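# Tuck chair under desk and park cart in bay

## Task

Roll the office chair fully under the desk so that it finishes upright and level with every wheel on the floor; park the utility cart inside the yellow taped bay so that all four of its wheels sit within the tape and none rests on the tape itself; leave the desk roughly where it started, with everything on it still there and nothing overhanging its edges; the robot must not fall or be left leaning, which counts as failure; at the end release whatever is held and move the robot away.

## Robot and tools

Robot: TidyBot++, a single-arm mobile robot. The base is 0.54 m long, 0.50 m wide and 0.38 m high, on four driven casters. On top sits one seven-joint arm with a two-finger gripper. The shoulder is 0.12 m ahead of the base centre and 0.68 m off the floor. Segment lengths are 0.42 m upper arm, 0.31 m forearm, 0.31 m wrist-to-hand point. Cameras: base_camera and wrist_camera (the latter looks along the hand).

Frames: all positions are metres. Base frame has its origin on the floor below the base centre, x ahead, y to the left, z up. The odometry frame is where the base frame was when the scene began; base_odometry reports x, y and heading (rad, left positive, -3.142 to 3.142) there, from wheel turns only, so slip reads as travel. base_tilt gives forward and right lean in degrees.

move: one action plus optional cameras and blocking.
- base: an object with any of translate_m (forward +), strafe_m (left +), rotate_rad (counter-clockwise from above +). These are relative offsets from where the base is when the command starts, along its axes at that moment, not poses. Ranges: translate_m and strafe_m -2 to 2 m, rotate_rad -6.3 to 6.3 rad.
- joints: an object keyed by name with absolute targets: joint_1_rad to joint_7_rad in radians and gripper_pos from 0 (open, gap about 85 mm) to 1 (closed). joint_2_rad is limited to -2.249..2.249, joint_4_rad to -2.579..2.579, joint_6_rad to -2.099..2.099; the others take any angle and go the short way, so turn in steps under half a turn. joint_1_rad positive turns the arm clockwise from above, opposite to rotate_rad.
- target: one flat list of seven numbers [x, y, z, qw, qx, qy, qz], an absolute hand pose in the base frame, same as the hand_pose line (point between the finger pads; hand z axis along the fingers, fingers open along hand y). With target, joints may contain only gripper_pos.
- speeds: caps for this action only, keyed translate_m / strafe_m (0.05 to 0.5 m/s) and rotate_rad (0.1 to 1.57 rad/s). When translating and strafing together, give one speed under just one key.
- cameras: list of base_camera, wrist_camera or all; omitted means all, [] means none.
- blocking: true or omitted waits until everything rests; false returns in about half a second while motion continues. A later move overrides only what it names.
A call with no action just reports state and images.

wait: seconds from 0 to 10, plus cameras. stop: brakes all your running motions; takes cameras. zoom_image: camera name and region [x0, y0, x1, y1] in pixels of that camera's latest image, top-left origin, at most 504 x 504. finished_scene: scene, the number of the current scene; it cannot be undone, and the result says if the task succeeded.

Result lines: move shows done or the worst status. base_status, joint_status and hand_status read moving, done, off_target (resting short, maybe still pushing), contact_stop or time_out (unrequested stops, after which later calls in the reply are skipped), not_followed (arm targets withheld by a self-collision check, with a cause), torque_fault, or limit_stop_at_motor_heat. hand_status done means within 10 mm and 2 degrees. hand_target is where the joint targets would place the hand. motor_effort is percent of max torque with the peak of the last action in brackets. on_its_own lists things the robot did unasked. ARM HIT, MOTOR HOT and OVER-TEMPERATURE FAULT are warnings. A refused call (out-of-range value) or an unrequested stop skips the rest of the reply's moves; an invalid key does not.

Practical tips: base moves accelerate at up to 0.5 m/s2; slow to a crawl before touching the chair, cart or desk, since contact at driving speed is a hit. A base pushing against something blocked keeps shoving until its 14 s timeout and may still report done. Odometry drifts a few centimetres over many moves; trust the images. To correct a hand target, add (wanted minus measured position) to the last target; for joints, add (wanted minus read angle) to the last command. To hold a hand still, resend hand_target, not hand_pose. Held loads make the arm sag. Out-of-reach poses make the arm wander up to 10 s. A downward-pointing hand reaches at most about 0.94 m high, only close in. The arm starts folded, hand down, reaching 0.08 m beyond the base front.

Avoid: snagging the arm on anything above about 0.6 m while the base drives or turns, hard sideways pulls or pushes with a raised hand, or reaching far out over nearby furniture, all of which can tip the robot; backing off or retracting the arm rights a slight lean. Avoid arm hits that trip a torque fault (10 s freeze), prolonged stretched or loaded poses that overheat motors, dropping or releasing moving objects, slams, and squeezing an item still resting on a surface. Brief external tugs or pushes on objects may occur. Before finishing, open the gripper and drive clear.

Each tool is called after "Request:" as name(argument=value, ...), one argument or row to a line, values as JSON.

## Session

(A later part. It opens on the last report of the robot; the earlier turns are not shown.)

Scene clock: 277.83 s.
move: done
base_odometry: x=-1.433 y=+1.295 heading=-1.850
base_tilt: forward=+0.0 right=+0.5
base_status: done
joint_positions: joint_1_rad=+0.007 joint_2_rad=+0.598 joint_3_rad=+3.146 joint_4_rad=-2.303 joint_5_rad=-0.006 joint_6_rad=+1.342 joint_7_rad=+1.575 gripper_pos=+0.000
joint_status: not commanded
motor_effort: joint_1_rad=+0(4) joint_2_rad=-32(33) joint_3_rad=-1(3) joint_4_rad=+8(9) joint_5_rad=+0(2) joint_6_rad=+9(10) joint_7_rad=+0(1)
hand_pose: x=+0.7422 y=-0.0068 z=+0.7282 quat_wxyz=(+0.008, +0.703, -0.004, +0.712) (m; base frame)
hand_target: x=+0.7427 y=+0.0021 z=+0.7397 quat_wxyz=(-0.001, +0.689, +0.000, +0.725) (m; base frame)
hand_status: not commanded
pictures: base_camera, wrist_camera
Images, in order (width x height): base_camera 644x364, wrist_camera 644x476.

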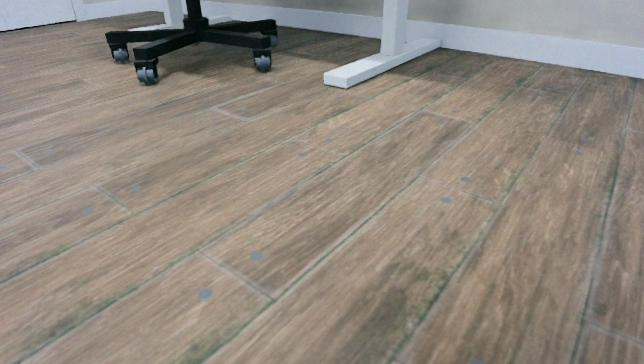

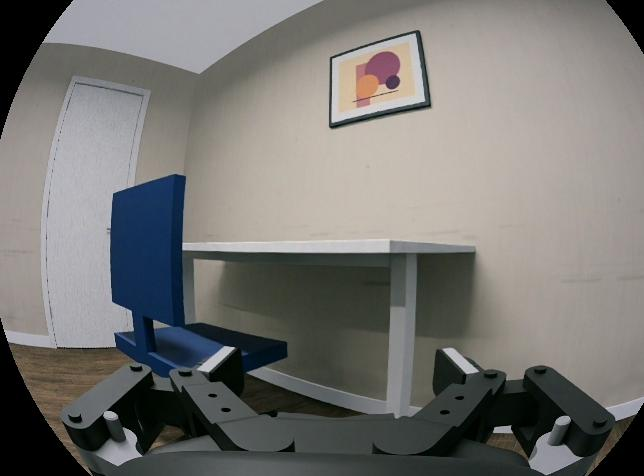

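Request:
move(
  base={"rotate_rad":-0.478},
  cameras=[],
)

Request:
move(
  base={"strafe_m":1.22},
)

Scene clock: 282.87 s.
move: done
base_odometry: x=-1.433 y=+1.295 heading=-2.328
base_tilt: forward=+0.1 right=+0.5
base_status: done
joint_positions: joint_1_rad=+0.007 joint_2_rad=+0.598 joint_3_rad=+3.145 joint_4_rad=-2.303 joint_5_rad=-0.006 joint_6_rad=+1.342 joint_7_rad=+1.575 gripper_pos=+0.000
joint_status: not commanded
motor_effort: joint_1_rad=+0(4) joint_2_rad=-32(33) joint_3_rad=+0(3) joint_4_rad=+9(9) joint_5_rad=+1(2) joint_6_rad=+9(10) joint_7_rad=+0(1)
hand_pose: x=+0.7422 y=-0.0068 z=+0.7282 quat_wxyz=(+0.008, +0.703, -0.004, +0.712) (m; base frame)
hand_target: x=+0.7427 y=+0.0021 z=+0.7397 quat_wxyz=(-0.001, +0.689, +0.000, +0.725) (m; base frame)
hand_status: not commanded
pictures: none
No camera images: "cameras" was empty.

Scene clock: 286.03 s.
move: done
base_odometry: x=-0.546 y=+0.457 heading=-2.329
base_tilt: forward=+0.1 right=+0.5
base_status: done
joint_positions: joint_1_rad=-0.002 joint_2_rad=+0.598 joint_3_rad=+3.143 joint_4_rad=-2.303 joint_5_rad=-0.006 joint_6_rad=+1.342 joint_7_rad=+1.575 gripper_pos=+0.000
joint_status: not commanded
motor_effort: joint_1_rad=+0(4) joint_2_rad=-32(32) joint_3_rad=+0(3) joint_4_rad=+10(10) joint_5_rad=+1(2) joint_6_rad=+9(10) joint_7_rad=+0(1)
hand_pose: x=+0.7422 y=+0.0002 z=+0.7282 quat_wxyz=(+0.003, +0.703, +0.000, +0.712) (m; base frame)
hand_target: x=+0.7427 y=+0.0021 z=+0.7397 quat_wxyz=(-0.001, +0.689, +0.000, +0.725) (m; base frame)
hand_status: not commanded
pictures: base_camera, wrist_camera
Images, in order (width x height): base_camera 644x364, wrist_camera 644x476.

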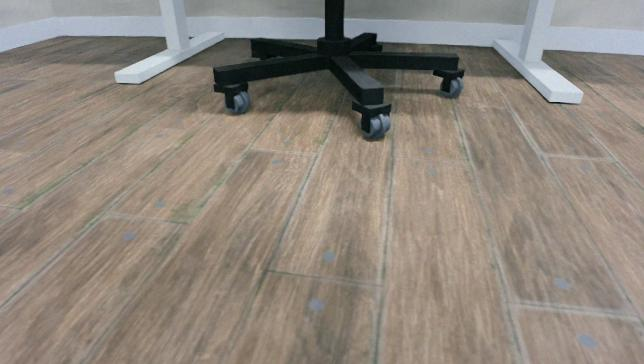

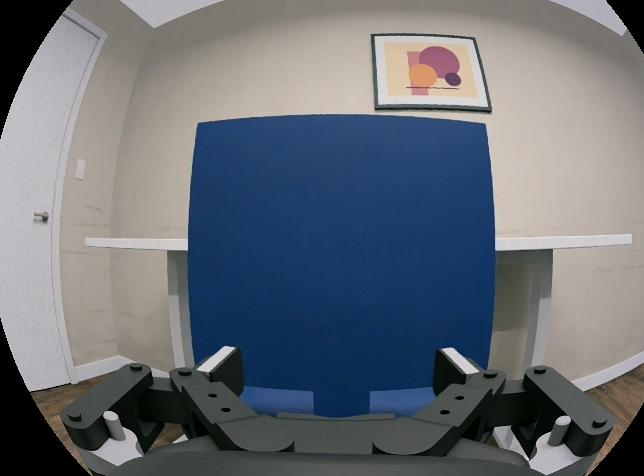

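Request:
move(
  base={"rotate_rad":-0.13,"strafe_m":0.11,"translate_m":0.15},
  speeds={"translate_m":0.15},
)

Scene clock: 293.77 s.
move: done
base_odometry: x=-0.570 y=+0.272 heading=-2.459
base_tilt: forward=+0.1 right=+0.5
base_status: done
joint_positions: joint_1_rad=+0.002 joint_2_rad=+0.598 joint_3_rad=+3.144 joint_4_rad=-2.303 joint_5_rad=-0.006 joint_6_rad=+1.342 joint_7_rad=+1.575 gripper_pos=+0.000
joint_status: not commanded
motor_effort: joint_1_rad=+0(4) joint_2_rad=-32(33) joint_3_rad=+0(3) joint_4_rad=+9(10) joint_5_rad=+0(1) joint_6_rad=+10(10) joint_7_rad=+0(1)
hand_pose: x=+0.7422 y=-0.0030 z=+0.7283 quat_wxyz=(+0.005, +0.703, -0.002, +0.712) (m; base frame)
hand_target: x=+0.7427 y=+0.0021 z=+0.7397 quat_wxyz=(-0.001, +0.689, +0.000, +0.725) (m; base frame)
hand_status: not commanded
pictures: base_camera, wrist_camera
Images, in order (width x height): base_camera 644x364, wrist_camera 644x476.

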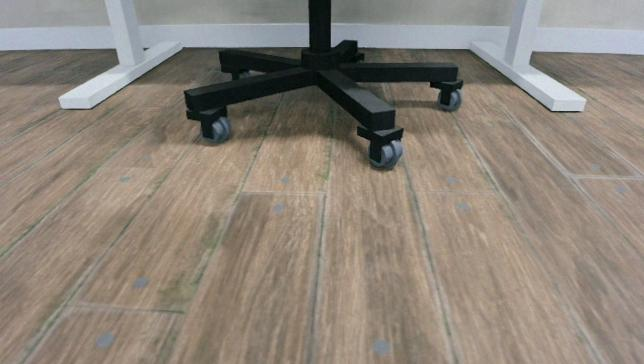

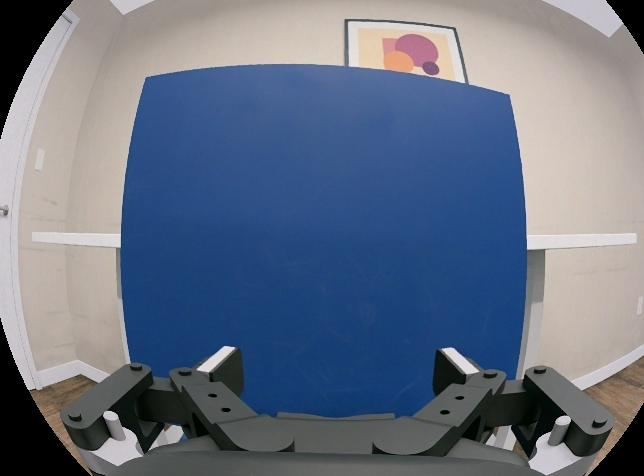

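Request:
move(
  base={"translate_m":0.22},
  speeds={"translate_m":0.07},
)

Scene clock: 299.23 s.
move: done
base_odometry: x=-0.740 y=+0.133 heading=-2.459
base_tilt: forward=+0.1 right=+0.5
base_status: done
joint_positions: joint_1_rad=-0.002 joint_2_rad=+0.592 joint_3_rad=+3.139 joint_4_rad=-2.307 joint_5_rad=-0.006 joint_6_rad=+1.345 joint_7_rad=+1.575 gripper_pos=+0.000
joint_status: not commanded
motor_effort: joint_1_rad=+0(3) joint_2_rad=-32(34) joint_3_rad=+0(2) joint_4_rad=+11(18) joint_5_rad=-1(4) joint_6_rad=+10(11) joint_7_rad=+0(1)
hand_pose: x=+0.7406 y=+0.0023 z=+0.7310 quat_wxyz=(+0.001, +0.701, +0.000, +0.713) (m; base frame)
hand_target: x=+0.7427 y=+0.0021 z=+0.7397 quat_wxyz=(-0.001, +0.689, +0.000, +0.725) (m; base frame)
hand_status: not commanded
pictures: base_camera, wrist_camera
Images, in order (width x height): base_camera 644x364, wrist_camera 644x476.

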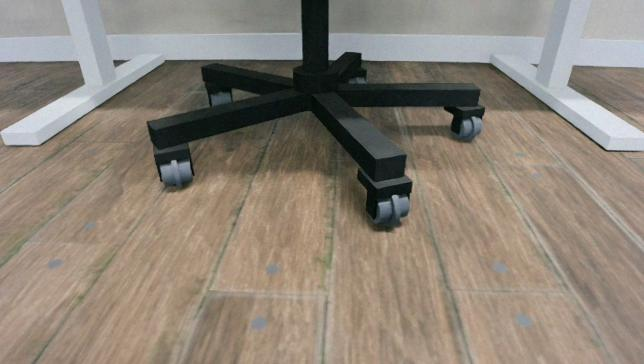

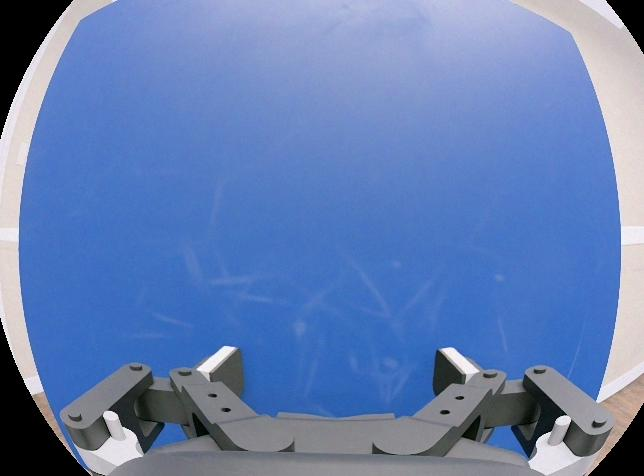

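Request:
move(
  base={"translate_m":0.14},
  speeds={"translate_m":0.07},
)

Request:
move(
  base={"translate_m":0.06},
  speeds={"translate_m":0.05},
)

Scene clock: 305.93 s.
move: done
base_odometry: x=-0.848 y=+0.045 heading=-2.459
base_tilt: forward=+0.0 right=+0.5
base_status: done
joint_positions: joint_1_rad=-0.023 joint_2_rad=+0.551 joint_3_rad=+3.120 joint_4_rad=-2.396 joint_5_rad=+0.004 joint_6_rad=+1.367 joint_7_rad=+1.575 gripper_pos=+0.000
joint_status: not commanded
motor_effort: joint_1_rad=+5(7) joint_2_rad=-21(33) joint_3_rad=+4(6) joint_4_rad=+28(32) joint_5_rad=-3(6) joint_6_rad=+6(10) joint_7_rad=-1(1)
hand_pose: x=+0.7105 y=+0.0266 z=+0.7294 quat_wxyz=(-0.018, +0.710, +0.014, +0.704) (m; base frame)
hand_target: x=+0.7427 y=+0.0021 z=+0.7397 quat_wxyz=(-0.001, +0.689, +0.000, +0.725) (m; base frame)
hand_status: not commanded
pictures: base_camera, wrist_camera
Images, in order (width x height): base_camera 644x364, wrist_camera 644x476.

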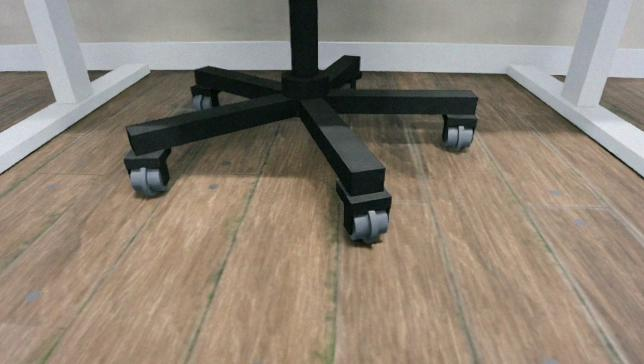

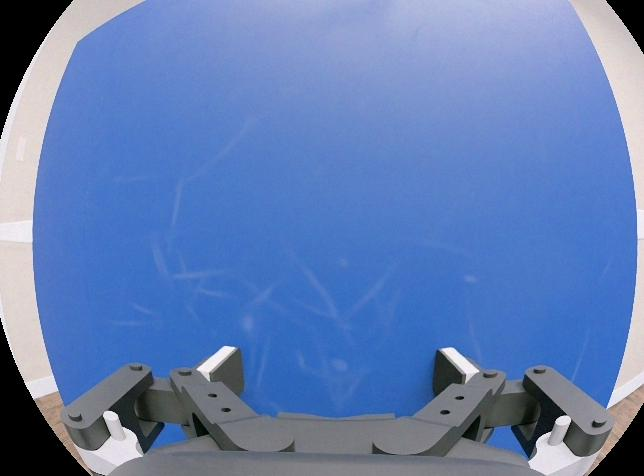

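Scene clock: 309.27 s.
move: time_out
base_odometry: x=-0.892 y=+0.010 heading=-2.456
base_tilt: forward=+0.0 right=+0.4
base_status: translate_m time_out (by the wheels' count: +0.056 of +0.060)
joint_positions: joint_1_rad=-0.017 joint_2_rad=+0.497 joint_3_rad=+3.119 joint_4_rad=-2.510 joint_5_rad=+0.002 joint_6_rad=+1.398 joint_7_rad=+1.575 gripper_pos=+0.000
joint_status: not commanded
motor_effort: joint_1_rad=+3(6) joint_2_rad=-5(22) joint_3_rad=+3(6) joint_4_rad=+51(53) joint_5_rad=+2(5) joint_6_rad=+0(7) joint_7_rad=-1(2)
hand_pose: x=+0.6723 y=+0.0217 z=+0.7289 quat_wxyz=(-0.015, +0.720, +0.012, +0.694) (m; base frame)
hand_target: x=+0.7427 y=+0.0021 z=+0.7397 quat_wxyz=(-0.001, +0.689, +0.000, +0.725) (m; base frame)
hand_status: not commanded
pictures: base_camera, wrist_camera
Images, in order (width x height): base_camera 644x364, wrist_camera 644x476.

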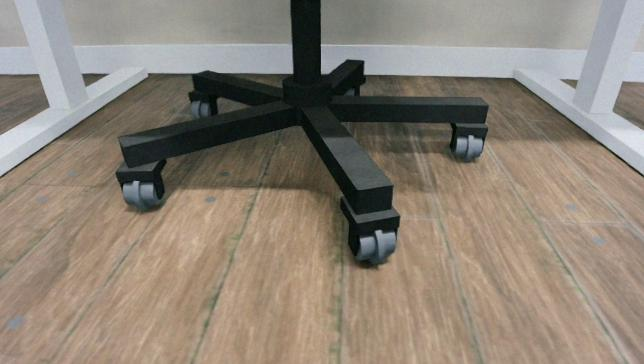

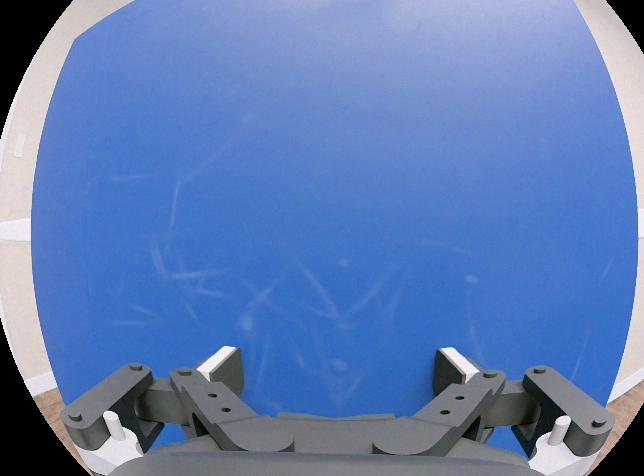

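Request:
move(
  base={"translate_m":-0.3},
  speeds={"translate_m":0.2},
)

Request:
move(
  base={"rotate_rad":-2.6},
  joints={"joint_2_rad":-0.371,"joint_4_rad":-2.53,"joint_6_rad":0.4},
)

Scene clock: 319.23 s.
move: done
base_odometry: x=-0.659 y=+0.200 heading=-2.457
base_tilt: forward=+0.0 right=+0.5
base_status: done
joint_positions: joint_1_rad=-0.010 joint_2_rad=+0.601 joint_3_rad=+3.129 joint_4_rad=-2.290 joint_5_rad=+0.002 joint_6_rad=+1.383 joint_7_rad=+1.575 gripper_pos=+0.000
joint_status: not commanded
motor_effort: joint_1_rad=+0(3) joint_2_rad=-32(36) joint_3_rad=+0(3) joint_4_rad=+9(48) joint_5_rad=+0(4) joint_6_rad=+10(12) joint_7_rad=+0(2)
hand_pose: x=+0.7454 y=+0.0142 z=+0.7439 quat_wxyz=(-0.009, +0.684, +0.007, +0.729) (m; base frame)
hand_target: x=+0.7427 y=+0.0021 z=+0.7397 quat_wxyz=(-0.001, +0.689, +0.000, +0.725) (m; base frame)
hand_status: not commanded
pictures: base_camera, wrist_camera
Images, in order (width x height): base_camera 644x364, wrist_camera 644x476.

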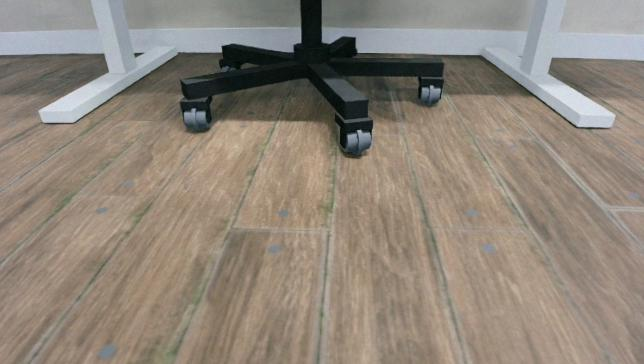

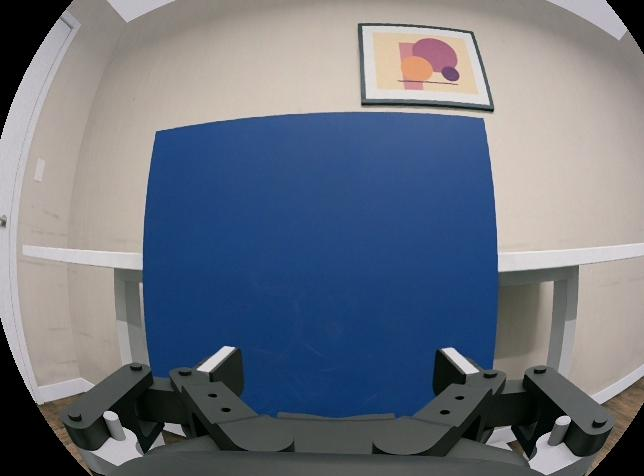

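Scene clock: 322.17 s.
move: done
base_odometry: x=-0.659 y=+0.200 heading=+1.227
base_tilt: forward=+0.0 right=+0.5
base_status: done
joint_positions: joint_1_rad=-0.004 joint_2_rad=-0.356 joint_3_rad=+3.137 joint_4_rad=-2.507 joint_5_rad=+0.002 joint_6_rad=+0.450 joint_7_rad=+1.575 gripper_pos=+0.000
joint_status: all done
motor_effort: joint_1_rad=+0(3) joint_2_rad=-7(34) joint_3_rad=+0(2) joint_4_rad=+18(19) joint_5_rad=+1(2) joint_6_rad=+9(10) joint_7_rad=+0(1)
hand_pose: x=+0.5438 y=+0.0053 z=+0.8634 quat_wxyz=(+0.000, +0.752, +0.006, +0.660) (m; base frame)
hand_target: x=+0.5338 y=+0.0021 z=+0.8413 quat_wxyz=(-0.001, +0.770, +0.000, +0.638) (m; base frame)
hand_status: not commanded
pictures: base_camera, wrist_camera
Images, in order (width x height): base_camera 644x364, wrist_camera 644x476.

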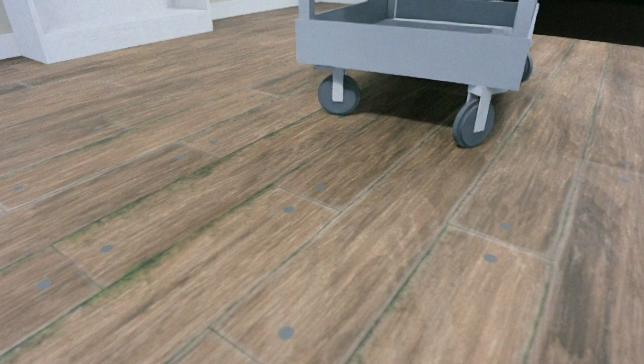

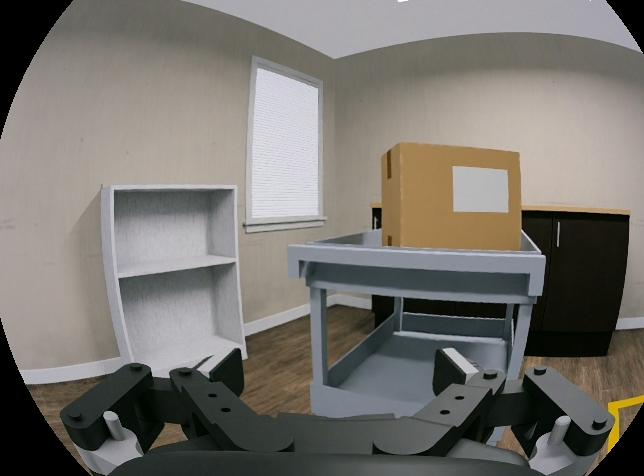

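Request:
zoom_image(
  camera="wrist_camera",
  region=[270, 210, 570, 420],
)

Scaled by 1.680.

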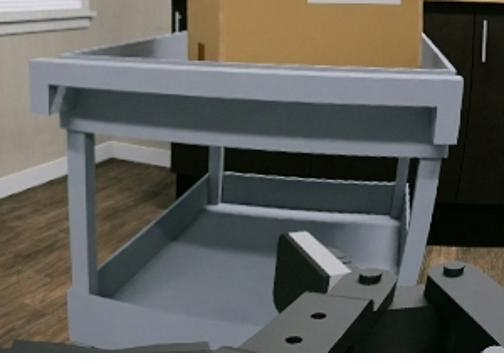

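Request:
move(
  base={"rotate_rad":-0.52},
  cameras=[],
)

Request:
move(
  base={"strafe_m":0.36,"translate_m":-0.1},
  joints={"joint_1_rad":0,"joint_2_rad":0.2,"joint_3_rad":3.14,"joint_4_rad":-2.53,"joint_5_rad":0,"joint_6_rad":1.21,"joint_7_rad":0},
)

Scene clock: 337.77 s.
move: done
base_odometry: x=-0.659 y=+0.200 heading=+0.708
base_tilt: forward=+0.1 right=+0.5
base_status: done
joint_positions: joint_1_rad=-0.003 joint_2_rad=-0.356 joint_3_rad=+3.139 joint_4_rad=-2.507 joint_5_rad=+0.002 joint_6_rad=+0.448 joint_7_rad=+1.575 gripper_pos=+0.000
joint_status: not commanded
motor_effort: joint_1_rad=+0(1) joint_2_rad=-7(8) joint_3_rad=+0(2) joint_4_rad=+19(19) joint_5_rad=+1(1) joint_6_rad=+9(10) joint_7_rad=+0(1)
hand_pose: x=+0.5438 y=+0.0040 z=+0.8628 quat_wxyz=(+0.000, +0.752, +0.005, +0.659) (m; base frame)
hand_target: x=+0.5338 y=+0.0021 z=+0.8413 quat_wxyz=(-0.001, +0.770, +0.000, +0.638) (m; base frame)
hand_status: not commanded
pictures: none
No camera images: "cameras" was empty.

Scene clock: 340.20 s.
move: done
base_odometry: x=-0.970 y=+0.409 heading=+0.707
base_tilt: forward=+0.0 right=+0.5
base_status: done
joint_positions: joint_1_rad=-0.003 joint_2_rad=+0.187 joint_3_rad=+3.138 joint_4_rad=-2.510 joint_5_rad=+0.002 joint_6_rad=+1.139 joint_7_rad=+0.038 gripper_pos=+0.000
joint_status: all done
motor_effort: joint_1_rad=+0(2) joint_2_rad=-20(22) joint_3_rad=+0(2) joint_4_rad=+11(19) joint_5_rad=+0(2) joint_6_rad=+9(11) joint_7_rad=+0(1)
hand_pose: x=+0.6435 y=+0.0053 z=+0.8155 quat_wxyz=(-0.496, +0.508, -0.485, +0.511) (m; base frame)
hand_target: x=+0.6392 y=+0.0021 z=+0.8219 quat_wxyz=(-0.513, +0.487, -0.487, +0.512) (m; base frame)
hand_status: not commanded
pictures: base_camera, wrist_camera
Images, in order (width x height): base_camera 644x364, wrist_camera 644x476.

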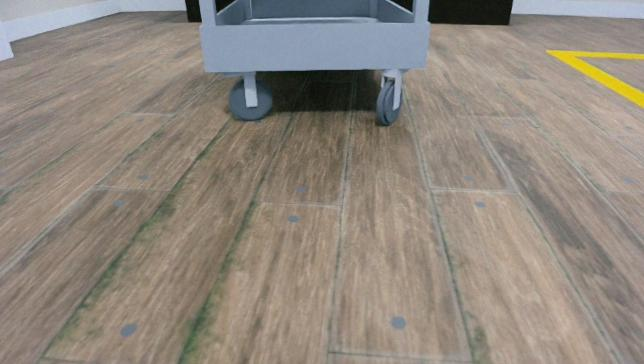

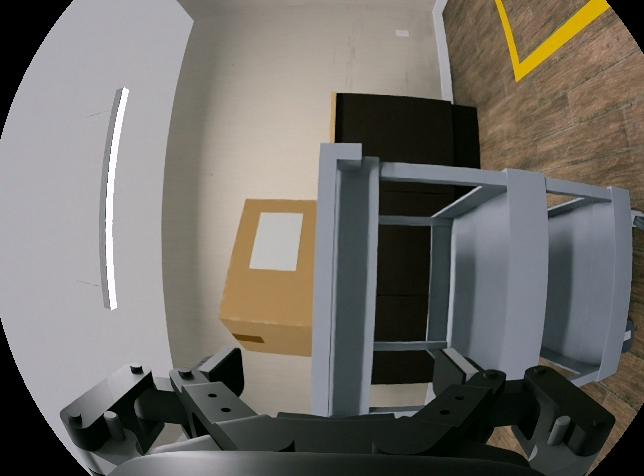

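Request:
move(
  base={"translate_m":0.1},
  speeds={"translate_m":0.1},
  joints={"joint_4_rad":-2.40,"joint_6_rad":1.09},
)

Scene clock: 344.87 s.
move: done
base_odometry: x=-0.894 y=+0.474 heading=+0.708
base_tilt: forward=+0.1 right=+0.5
base_status: done
joint_positions: joint_1_rad=-0.003 joint_2_rad=+0.192 joint_3_rad=+3.138 joint_4_rad=-2.402 joint_5_rad=+0.002 joint_6_rad=+1.125 joint_7_rad=+0.036 gripper_pos=+0.000
joint_status: all done
motor_effort: joint_1_rad=+0(2) joint_2_rad=-22(25) joint_3_rad=+0(1) joint_4_rad=+13(14) joint_5_rad=+0(1) joint_6_rad=+9(11) joint_7_rad=+0(0)
hand_pose: x=+0.6725 y=+0.0055 z=+0.8577 quat_wxyz=(-0.517, +0.485, -0.464, +0.532) (m; base frame)
hand_target: x=+0.6754 y=+0.0022 z=+0.8437 quat_wxyz=(-0.515, +0.485, -0.484, +0.514) (m; base frame)
hand_status: not commanded
pictures: base_camera, wrist_camera
Images, in order (width x height): base_camera 644x364, wrist_camera 644x476.

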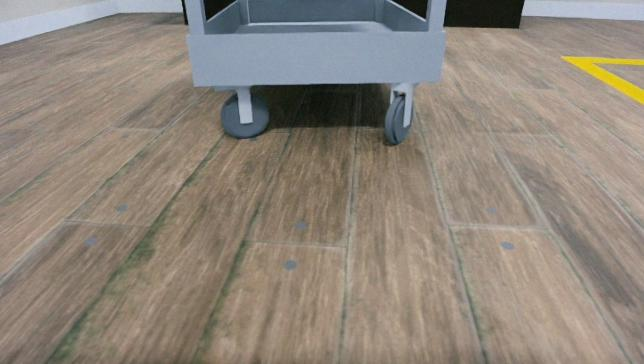

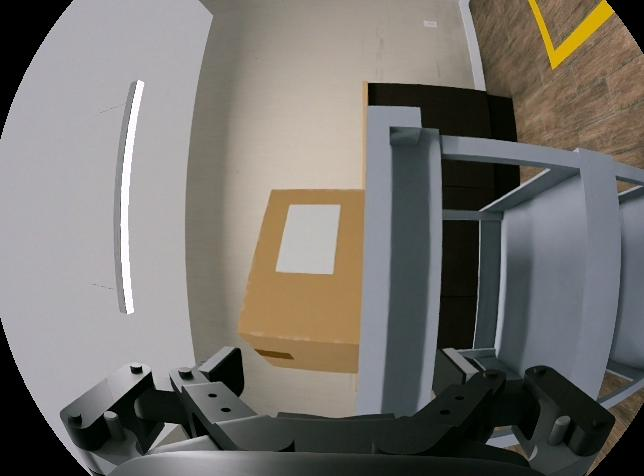

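Request:
move(
  joints={"joint_4_rad":-2.47,"joint_6_rad":1.05},
)

Scene clock: 348.87 s.
move: done
base_odometry: x=-0.894 y=+0.474 heading=+0.708
base_tilt: forward=+0.1 right=+0.4
base_status: not commanded
joint_positions: joint_1_rad=-0.003 joint_2_rad=+0.192 joint_3_rad=+3.138 joint_4_rad=-2.459 joint_5_rad=+0.002 joint_6_rad=+1.094 joint_7_rad=+0.036 gripper_pos=+0.000
joint_status: all done
motor_effort: joint_1_rad=+0(1) joint_2_rad=-21(23) joint_3_rad=-1(1) joint_4_rad=+12(15) joint_5_rad=+0(1) joint_6_rad=+9(11) joint_7_rad=+0(0)
hand_pose: x=+0.6586 y=+0.0054 z=+0.8217 quat_wxyz=(-0.496, +0.508, -0.485, +0.510) (m; base frame)
hand_target: x=+0.6563 y=+0.0022 z=+0.7988 quat_wxyz=(-0.488, +0.512, -0.512, +0.487) (m; base frame)
hand_status: not commanded
pictures: base_camera, wrist_camera
Images, in order (width x height): base_camera 644x364, wrist_camera 644x476.

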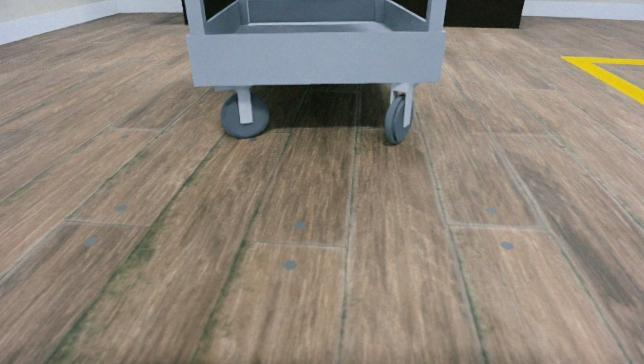

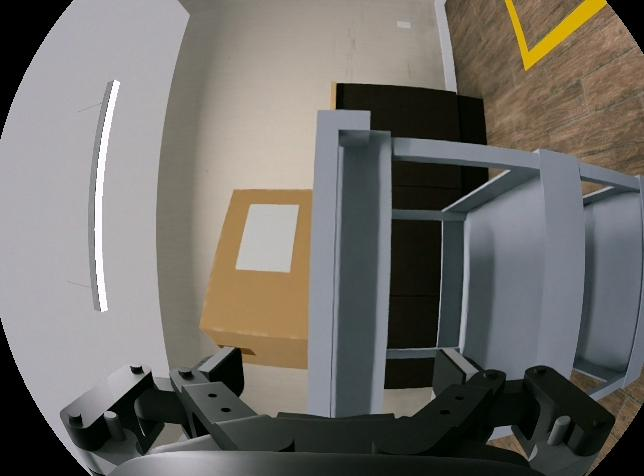

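Request:
move(
  joints={"joint_4_rad":-2.44,"joint_6_rad":1.07},
  base={"translate_m":0.12},
  speeds={"translate_m":0.1},
)

Scene clock: 353.47 s.
move: done
base_odometry: x=-0.802 y=+0.552 heading=+0.708
base_tilt: forward=+0.1 right=+0.5
base_status: done
joint_positions: joint_1_rad=-0.003 joint_2_rad=+0.195 joint_3_rad=+3.138 joint_4_rad=-2.440 joint_5_rad=+0.002 joint_6_rad=+1.094 joint_7_rad=+0.036 gripper_pos=+0.000
joint_status: all done
motor_effort: joint_1_rad=+0(1) joint_2_rad=-22(25) joint_3_rad=-1(1) joint_4_rad=+13(14) joint_5_rad=+0(1) joint_6_rad=+9(10) joint_7_rad=+0(1)
hand_pose: x=+0.6642 y=+0.0055 z=+0.8289 quat_wxyz=(-0.500, +0.503, -0.482, +0.514) (m; base frame)
hand_target: x=+0.6650 y=+0.0022 z=+0.8188 quat_wxyz=(-0.501, +0.500, -0.499, +0.500) (m; base frame)
hand_status: not commanded
pictures: base_camera, wrist_camera
Images, in order (width x height): base_camera 644x364, wrist_camera 644x476.

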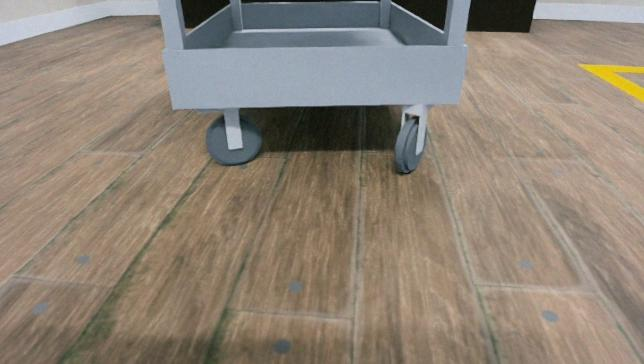

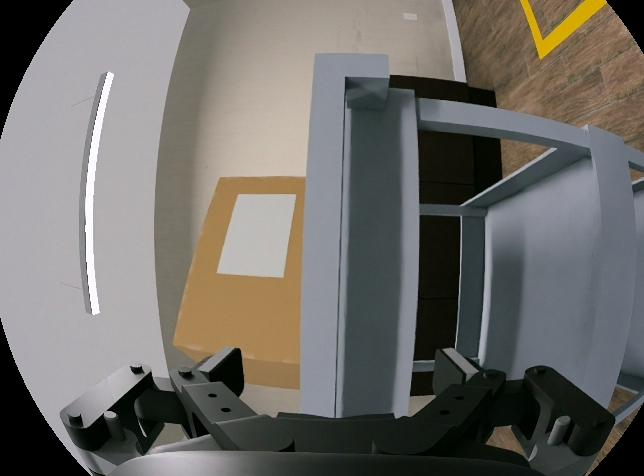

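Request:
move(
  base={"translate_m":0.12},
  speeds={"translate_m":0.08},
)

Scene clock: 366.73 s.
move: done
base_odometry: x=-0.711 y=+0.630 heading=+0.708
base_tilt: forward=+0.0 right=+0.5
base_status: done
joint_positions: joint_1_rad=-0.003 joint_2_rad=+0.196 joint_3_rad=+3.138 joint_4_rad=-2.440 joint_5_rad=+0.002 joint_6_rad=+1.094 joint_7_rad=+0.036 gripper_pos=+0.000
joint_status: not commanded
motor_effort: joint_1_rad=+0(1) joint_2_rad=-22(25) joint_3_rad=+0(1) joint_4_rad=+12(14) joint_5_rad=+0(1) joint_6_rad=+10(10) joint_7_rad=+0(0)
hand_pose: x=+0.6644 y=+0.0055 z=+0.8283 quat_wxyz=(-0.500, +0.504, -0.482, +0.514) (m; base frame)
hand_target: x=+0.6650 y=+0.0022 z=+0.8188 quat_wxyz=(-0.501, +0.500, -0.499, +0.500) (m; base frame)
hand_status: not commanded
pictures: base_camera, wrist_camera
Images, in order (width x height): base_camera 644x364, wrist_camera 644x476.

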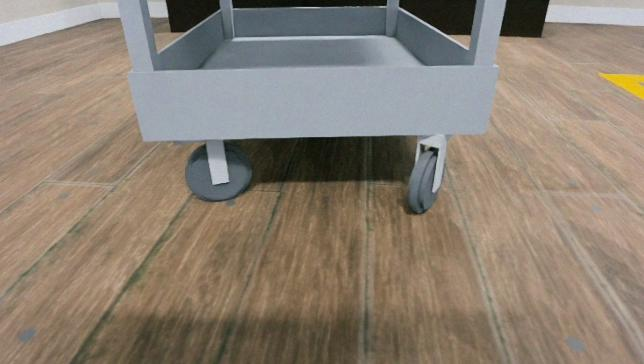

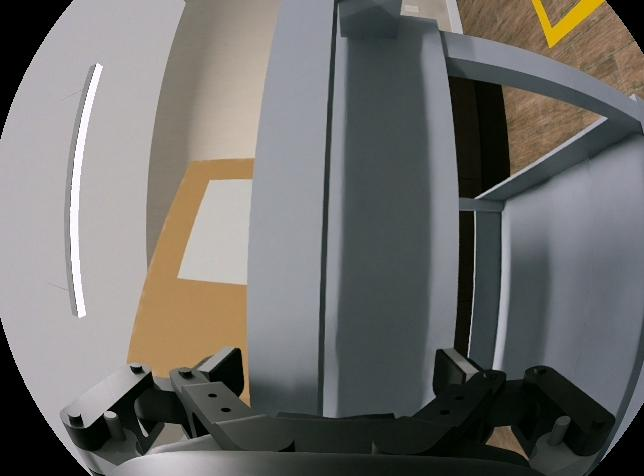

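Request:
move(
  joints={"joint_4_rad":-2.35,"joint_6_rad":0.97},
)

Request:
move(
  joints={"gripper_pos":0.8},
)

Scene clock: 372.60 s.
move: done
base_odometry: x=-0.711 y=+0.630 heading=+0.708
base_tilt: forward=+0.1 right=+0.5
base_status: not commanded
joint_positions: joint_1_rad=-0.003 joint_2_rad=+0.196 joint_3_rad=+3.138 joint_4_rad=-2.354 joint_5_rad=+0.002 joint_6_rad=+1.018 joint_7_rad=+0.036 gripper_pos=+0.000
joint_status: all done
motor_effort: joint_1_rad=+0(0) joint_2_rad=-23(23) joint_3_rad=+0(1) joint_4_rad=+14(14) joint_5_rad=+1(1) joint_6_rad=+9(10) joint_7_rad=+0(1)
hand_pose: x=+0.6873 y=+0.0056 z=+0.8456 quat_wxyz=(-0.503, +0.501, -0.479, +0.517) (m; base frame)
hand_target: x=+0.6892 y=+0.0022 z=+0.8304 quat_wxyz=(-0.498, +0.503, -0.502, +0.497) (m; base frame)
hand_status: not commanded
pictures: base_camera, wrist_camera
Images, in order (width x height): base_camera 644x364, wrist_camera 644x476.

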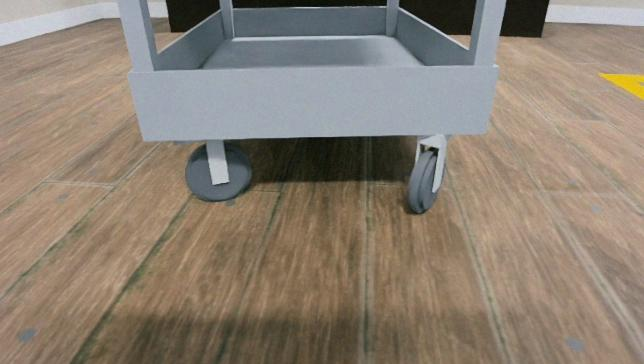

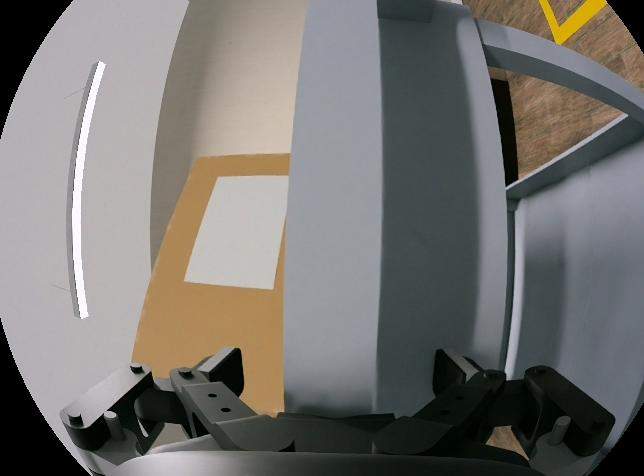

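Scene clock: 373.63 s.
move: off_target
base_odometry: x=-0.711 y=+0.630 heading=+0.708
base_tilt: forward=+0.0 right=+0.5
base_status: not commanded
joint_positions: joint_1_rad=-0.002 joint_2_rad=+0.178 joint_3_rad=+3.138 joint_4_rad=-2.356 joint_5_rad=-0.004 joint_6_rad=+0.995 joint_7_rad=+0.014 gripper_pos=+0.731
joint_status: gripper_pos off_target (ended at +0.731, target +0.800)
motor_effort: joint_1_rad=-2(2) joint_2_rad=-18(24) joint_3_rad=-1(2) joint_4_rad=+14(21) joint_5_rad=+3(5) joint_6_rad=+11(13) joint_7_rad=+2(4)
hand_pose: x=+0.6839 y=+0.0033 z=+0.8479 quat_wxyz=(-0.506, +0.495, -0.489, +0.510) (m; base frame)
hand_target: x=+0.6892 y=+0.0022 z=+0.8304 quat_wxyz=(-0.498, +0.503, -0.502, +0.497) (m; base frame)
hand_status: not commanded
pictures: base_camera, wrist_camera
Images, in order (width x height): base_camera 644x364, wrist_camera 644x476.

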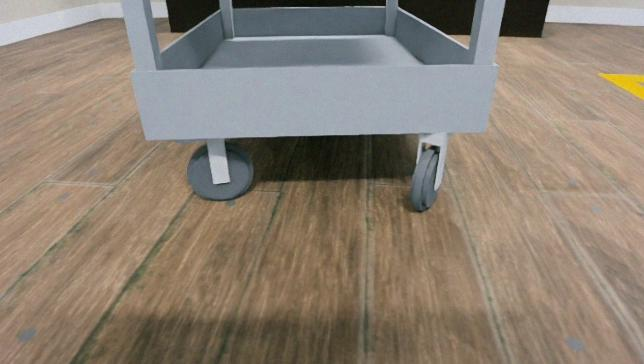

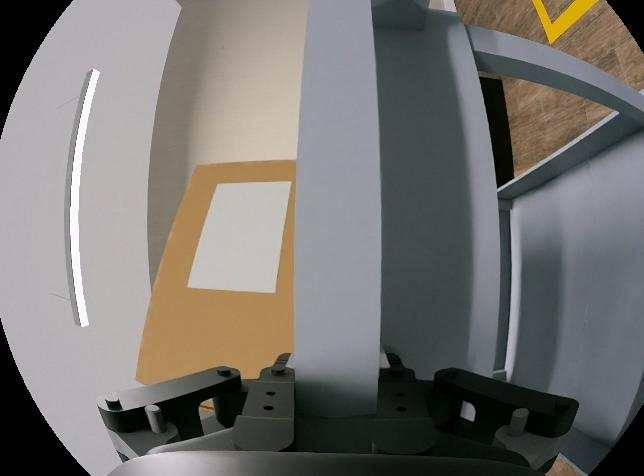

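Gripped. Strafe test.

Request:
move(
  base={"strafe_m":-0.4},
  speeds={"strafe_m":0.12},
)

Scene clock: 383.53 s.
move: done
base_odometry: x=-0.451 y=+0.326 heading=+0.708
base_tilt: forward=+0.1 right=+0.5
base_status: done
joint_positions: joint_1_rad=-0.046 joint_2_rad=+0.186 joint_3_rad=+3.083 joint_4_rad=-2.343 joint_5_rad=+0.021 joint_6_rad=+0.986 joint_7_rad=-0.010 gripper_pos=+0.733
joint_status: not commanded
motor_effort: joint_1_rad=+10(14) joint_2_rad=-18(25) joint_3_rad=+10(14) joint_4_rad=+13(15) joint_5_rad=-6(10) joint_6_rad=+13(14) joint_7_rad=+7(7)
hand_pose: x=+0.6844 y=+0.0636 z=+0.8474 quat_wxyz=(-0.539, +0.520, -0.464, +0.473) (m; base frame)
hand_target: x=+0.6892 y=+0.0022 z=+0.8304 quat_wxyz=(-0.498, +0.503, -0.502, +0.497) (m; base frame)
hand_status: not commanded
pictures: base_camera, wrist_camera
Images, in order (width x height): base_camera 644x364, wrist_camera 644x476.

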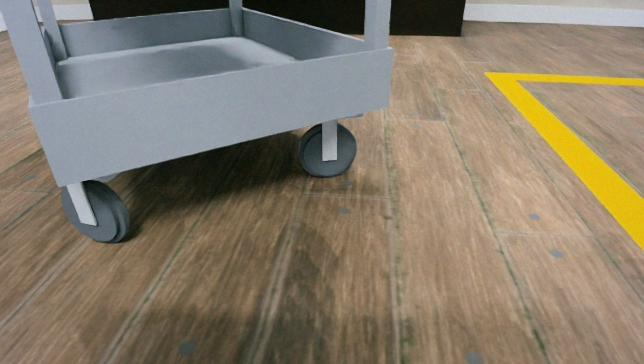

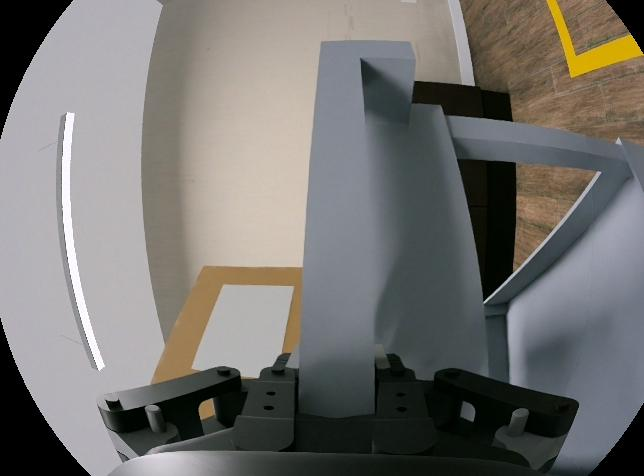

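Request:
move(
  base={"strafe_m":-0.4},
  speeds={"strafe_m":0.12},
)

Scene clock: 393.57 s.
move: done
base_odometry: x=-0.191 y=+0.022 heading=+0.709
base_tilt: forward=+0.0 right=+0.5
base_status: done
joint_positions: joint_1_rad=-0.009 joint_2_rad=+0.185 joint_3_rad=+3.126 joint_4_rad=-2.340 joint_5_rad=+0.028 joint_6_rad=+0.981 joint_7_rad=-0.022 gripper_pos=+0.733
joint_status: not commanded
motor_effort: joint_1_rad=+0(18) joint_2_rad=-18(22) joint_3_rad=+1(18) joint_4_rad=+13(15) joint_5_rad=+0(14) joint_6_rad=+13(15) joint_7_rad=+5(9)
hand_pose: x=+0.6889 y=+0.0223 z=+0.8472 quat_wxyz=(-0.521, +0.503, -0.484, +0.492) (m; base frame)
hand_target: x=+0.6892 y=+0.0022 z=+0.8304 quat_wxyz=(-0.498, +0.503, -0.502, +0.497) (m; base frame)
hand_status: not commanded
pictures: base_camera, wrist_camera
Images, in order (width x height): base_camera 644x364, wrist_camera 644x476.

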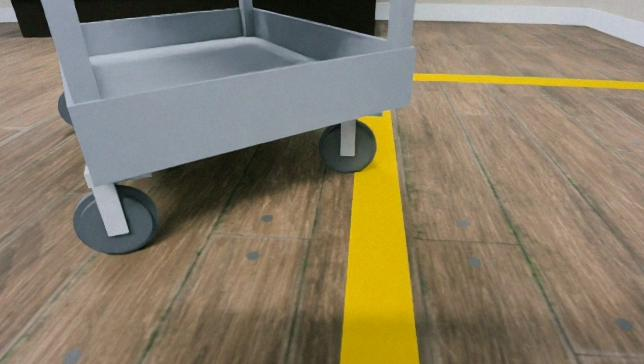

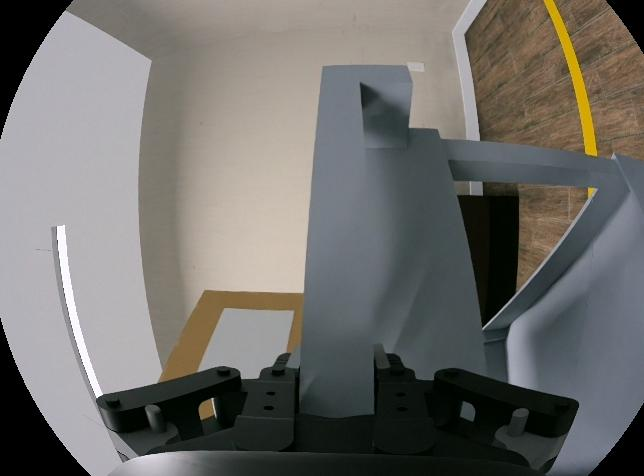

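Request:
move(
  base={"strafe_m":-0.75},
  speeds={"strafe_m":0.12},
)

Scene clock: 413.17 s.
move: done
base_odometry: x=+0.298 y=-0.547 heading=+0.709
base_tilt: forward=+0.0 right=+0.5
base_status: done
joint_positions: joint_1_rad=-0.005 joint_2_rad=+0.187 joint_3_rad=+3.132 joint_4_rad=-2.336 joint_5_rad=+0.021 joint_6_rad=+0.979 joint_7_rad=-0.023 gripper_pos=+0.733
joint_status: not commanded
motor_effort: joint_1_rad=+0(8) joint_2_rad=-19(23) joint_3_rad=+1(8) joint_4_rad=+14(15) joint_5_rad=+1(4) joint_6_rad=+13(14) joint_7_rad=+4(6)
hand_pose: x=+0.6903 y=+0.0147 z=+0.8472 quat_wxyz=(-0.518, +0.498, -0.489, +0.495) (m; base frame)
hand_target: x=+0.6892 y=+0.0022 z=+0.8304 quat_wxyz=(-0.498, +0.503, -0.502, +0.497) (m; base frame)
hand_status: not commanded
pictures: base_camera, wrist_camera
Images, in order (width x height): base_camera 644x364, wrist_camera 644x476.

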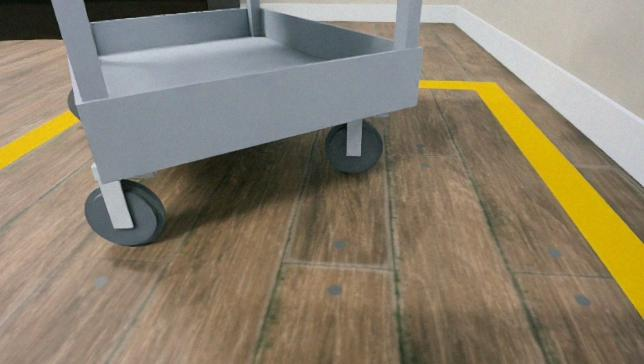

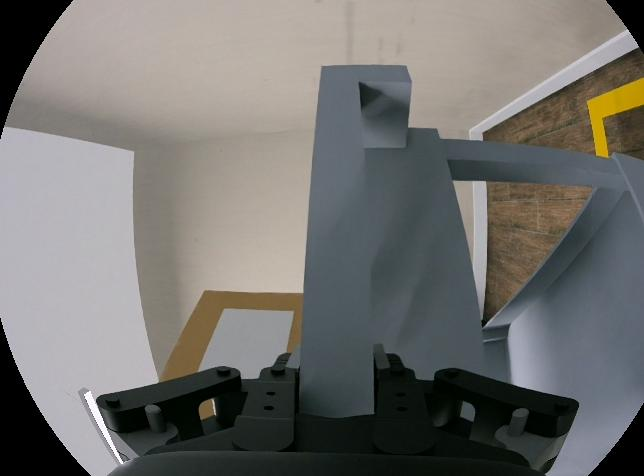

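Request:
move(
  base={"rotate_rad":-0.2,"translate_m":-0.1},
  speeds={"translate_m":0.08,"rotate_rad":0.15},
)

Scene clock: 421.67 s.
move: done
base_odometry: x=+0.222 y=-0.612 heading=+0.508
base_tilt: forward=+0.0 right=+0.5
base_status: done
joint_positions: joint_1_rad=+0.009 joint_2_rad=+0.181 joint_3_rad=+3.146 joint_4_rad=-2.341 joint_5_rad=+0.011 joint_6_rad=+0.973 joint_7_rad=-0.023 gripper_pos=+0.733
joint_status: not commanded
motor_effort: joint_1_rad=-2(8) joint_2_rad=-16(29) joint_3_rad=-1(8) joint_4_rad=+15(16) joint_5_rad=+3(6) joint_6_rad=+10(15) joint_7_rad=+3(5)
hand_pose: x=+0.6886 y=-0.0038 z=+0.8469 quat_wxyz=(-0.508, +0.489, -0.500, +0.503) (m; base frame)
hand_target: x=+0.6892 y=+0.0022 z=+0.8304 quat_wxyz=(-0.498, +0.503, -0.502, +0.497) (m; base frame)
hand_status: not commanded
pictures: base_camera, wrist_camera
Images, in order (width x height): base_camera 644x364, wrist_camera 644x476.

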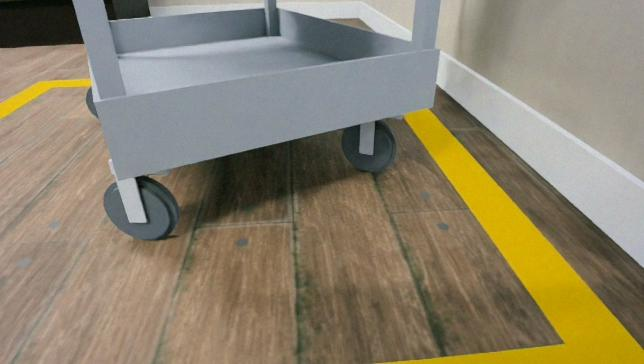

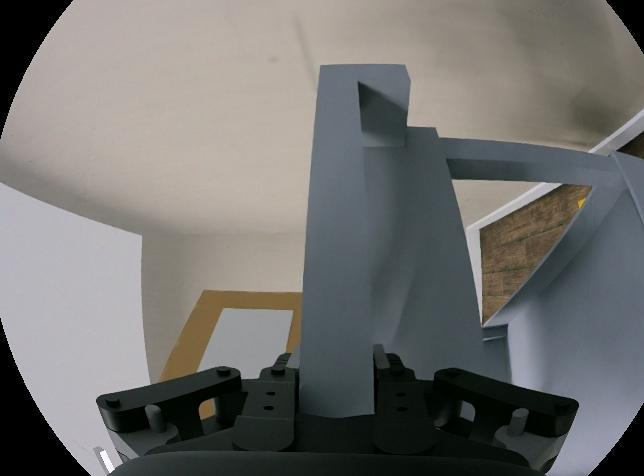

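Request:
move(
  base={"translate_m":-0.04},
  speeds={"translate_m":0.06},
  cameras=[],
)

Request:
move(
  joints={"gripper_pos":0},
  cameras=[],
)

Request:
move(
  base={"translate_m":-0.5},
  speeds={"translate_m":0.2},
)

Scene clock: 428.50 s.
move: done
base_odometry: x=+0.187 y=-0.632 heading=+0.508
base_tilt: forward=+0.0 right=+0.5
base_status: done
joint_positions: joint_1_rad=+0.013 joint_2_rad=+0.195 joint_3_rad=+3.154 joint_4_rad=-2.323 joint_5_rad=+0.005 joint_6_rad=+0.971 joint_7_rad=-0.023 gripper_pos=+0.735
joint_status: not commanded
motor_effort: joint_1_rad=-3(5) joint_2_rad=-21(28) joint_3_rad=-3(6) joint_4_rad=+11(14) joint_5_rad=+4(6) joint_6_rad=+10(14) joint_7_rad=+0(3)
hand_pose: x=+0.6953 y=-0.0119 z=+0.8468 quat_wxyz=(-0.505, +0.484, -0.504, +0.507) (m; base frame)
hand_target: x=+0.6892 y=+0.0022 z=+0.8304 quat_wxyz=(-0.498, +0.503, -0.502, +0.497) (m; base frame)
hand_status: not commanded
pictures: none
No camera images: "cameras" was empty.

Scene clock: 429.50 s.
move: done
base_odometry: x=+0.187 y=-0.632 heading=+0.508
base_tilt: forward=+0.1 right=+0.5
base_status: not commanded
joint_positions: joint_1_rad=+0.006 joint_2_rad=+0.195 joint_3_rad=+3.146 joint_4_rad=-2.335 joint_5_rad=+0.005 joint_6_rad=+0.971 joint_7_rad=-0.023 gripper_pos=+0.000
joint_status: all done
motor_effort: joint_1_rad=+0(4) joint_2_rad=-24(25) joint_3_rad=+0(3) joint_4_rad=+14(15) joint_5_rad=+0(5) joint_6_rad=+9(10) joint_7_rad=+0(1)
hand_pose: x=+0.6924 y=-0.0032 z=+0.8407 quat_wxyz=(-0.506, +0.491, -0.504, +0.500) (m; base frame)
hand_target: x=+0.6892 y=+0.0022 z=+0.8304 quat_wxyz=(-0.498, +0.503, -0.502, +0.497) (m; base frame)
hand_status: not commanded
pictures: none
No camera images: "cameras" was empty.

Scene clock: 432.70 s.
move: done
base_odometry: x=-0.251 y=-0.875 heading=+0.507
base_tilt: forward=+0.0 right=+0.5
base_status: done
joint_positions: joint_1_rad=+0.006 joint_2_rad=+0.196 joint_3_rad=+3.146 joint_4_rad=-2.336 joint_5_rad=+0.005 joint_6_rad=+0.971 joint_7_rad=-0.023 gripper_pos=+0.000
joint_status: not commanded
motor_effort: joint_1_rad=+0(1) joint_2_rad=-23(26) joint_3_rad=+0(1) joint_4_rad=+14(16) joint_5_rad=+0(1) joint_6_rad=+9(10) joint_7_rad=+0(1)
hand_pose: x=+0.6923 y=-0.0032 z=+0.8394 quat_wxyz=(-0.505, +0.491, -0.504, +0.499) (m; base frame)
hand_target: x=+0.6892 y=+0.0022 z=+0.8304 quat_wxyz=(-0.498, +0.503, -0.502, +0.497) (m; base frame)
hand_status: not commanded
pictures: base_camera, wrist_camera
Images, in order (width x height): base_camera 644x364, wrist_camera 644x476.

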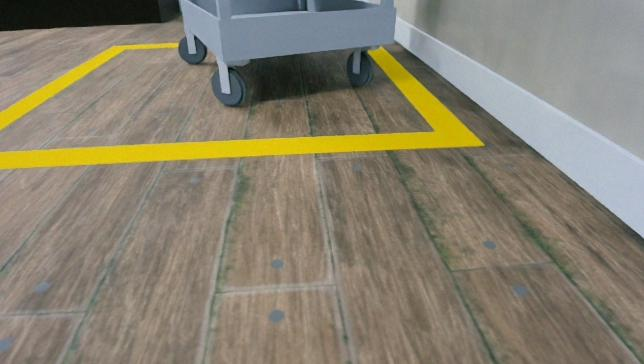

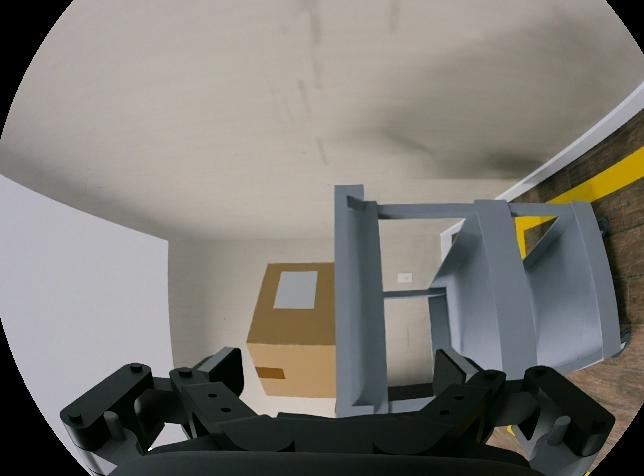

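Request:
zoom_image(
  camera="base_camera",
  region=[160, 0, 460, 160],
)

Scaled by 1.680.

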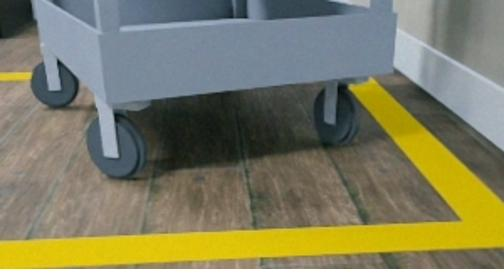

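Request:
finished_scene(
  scene=2,
)

The scene is finished: the task was done.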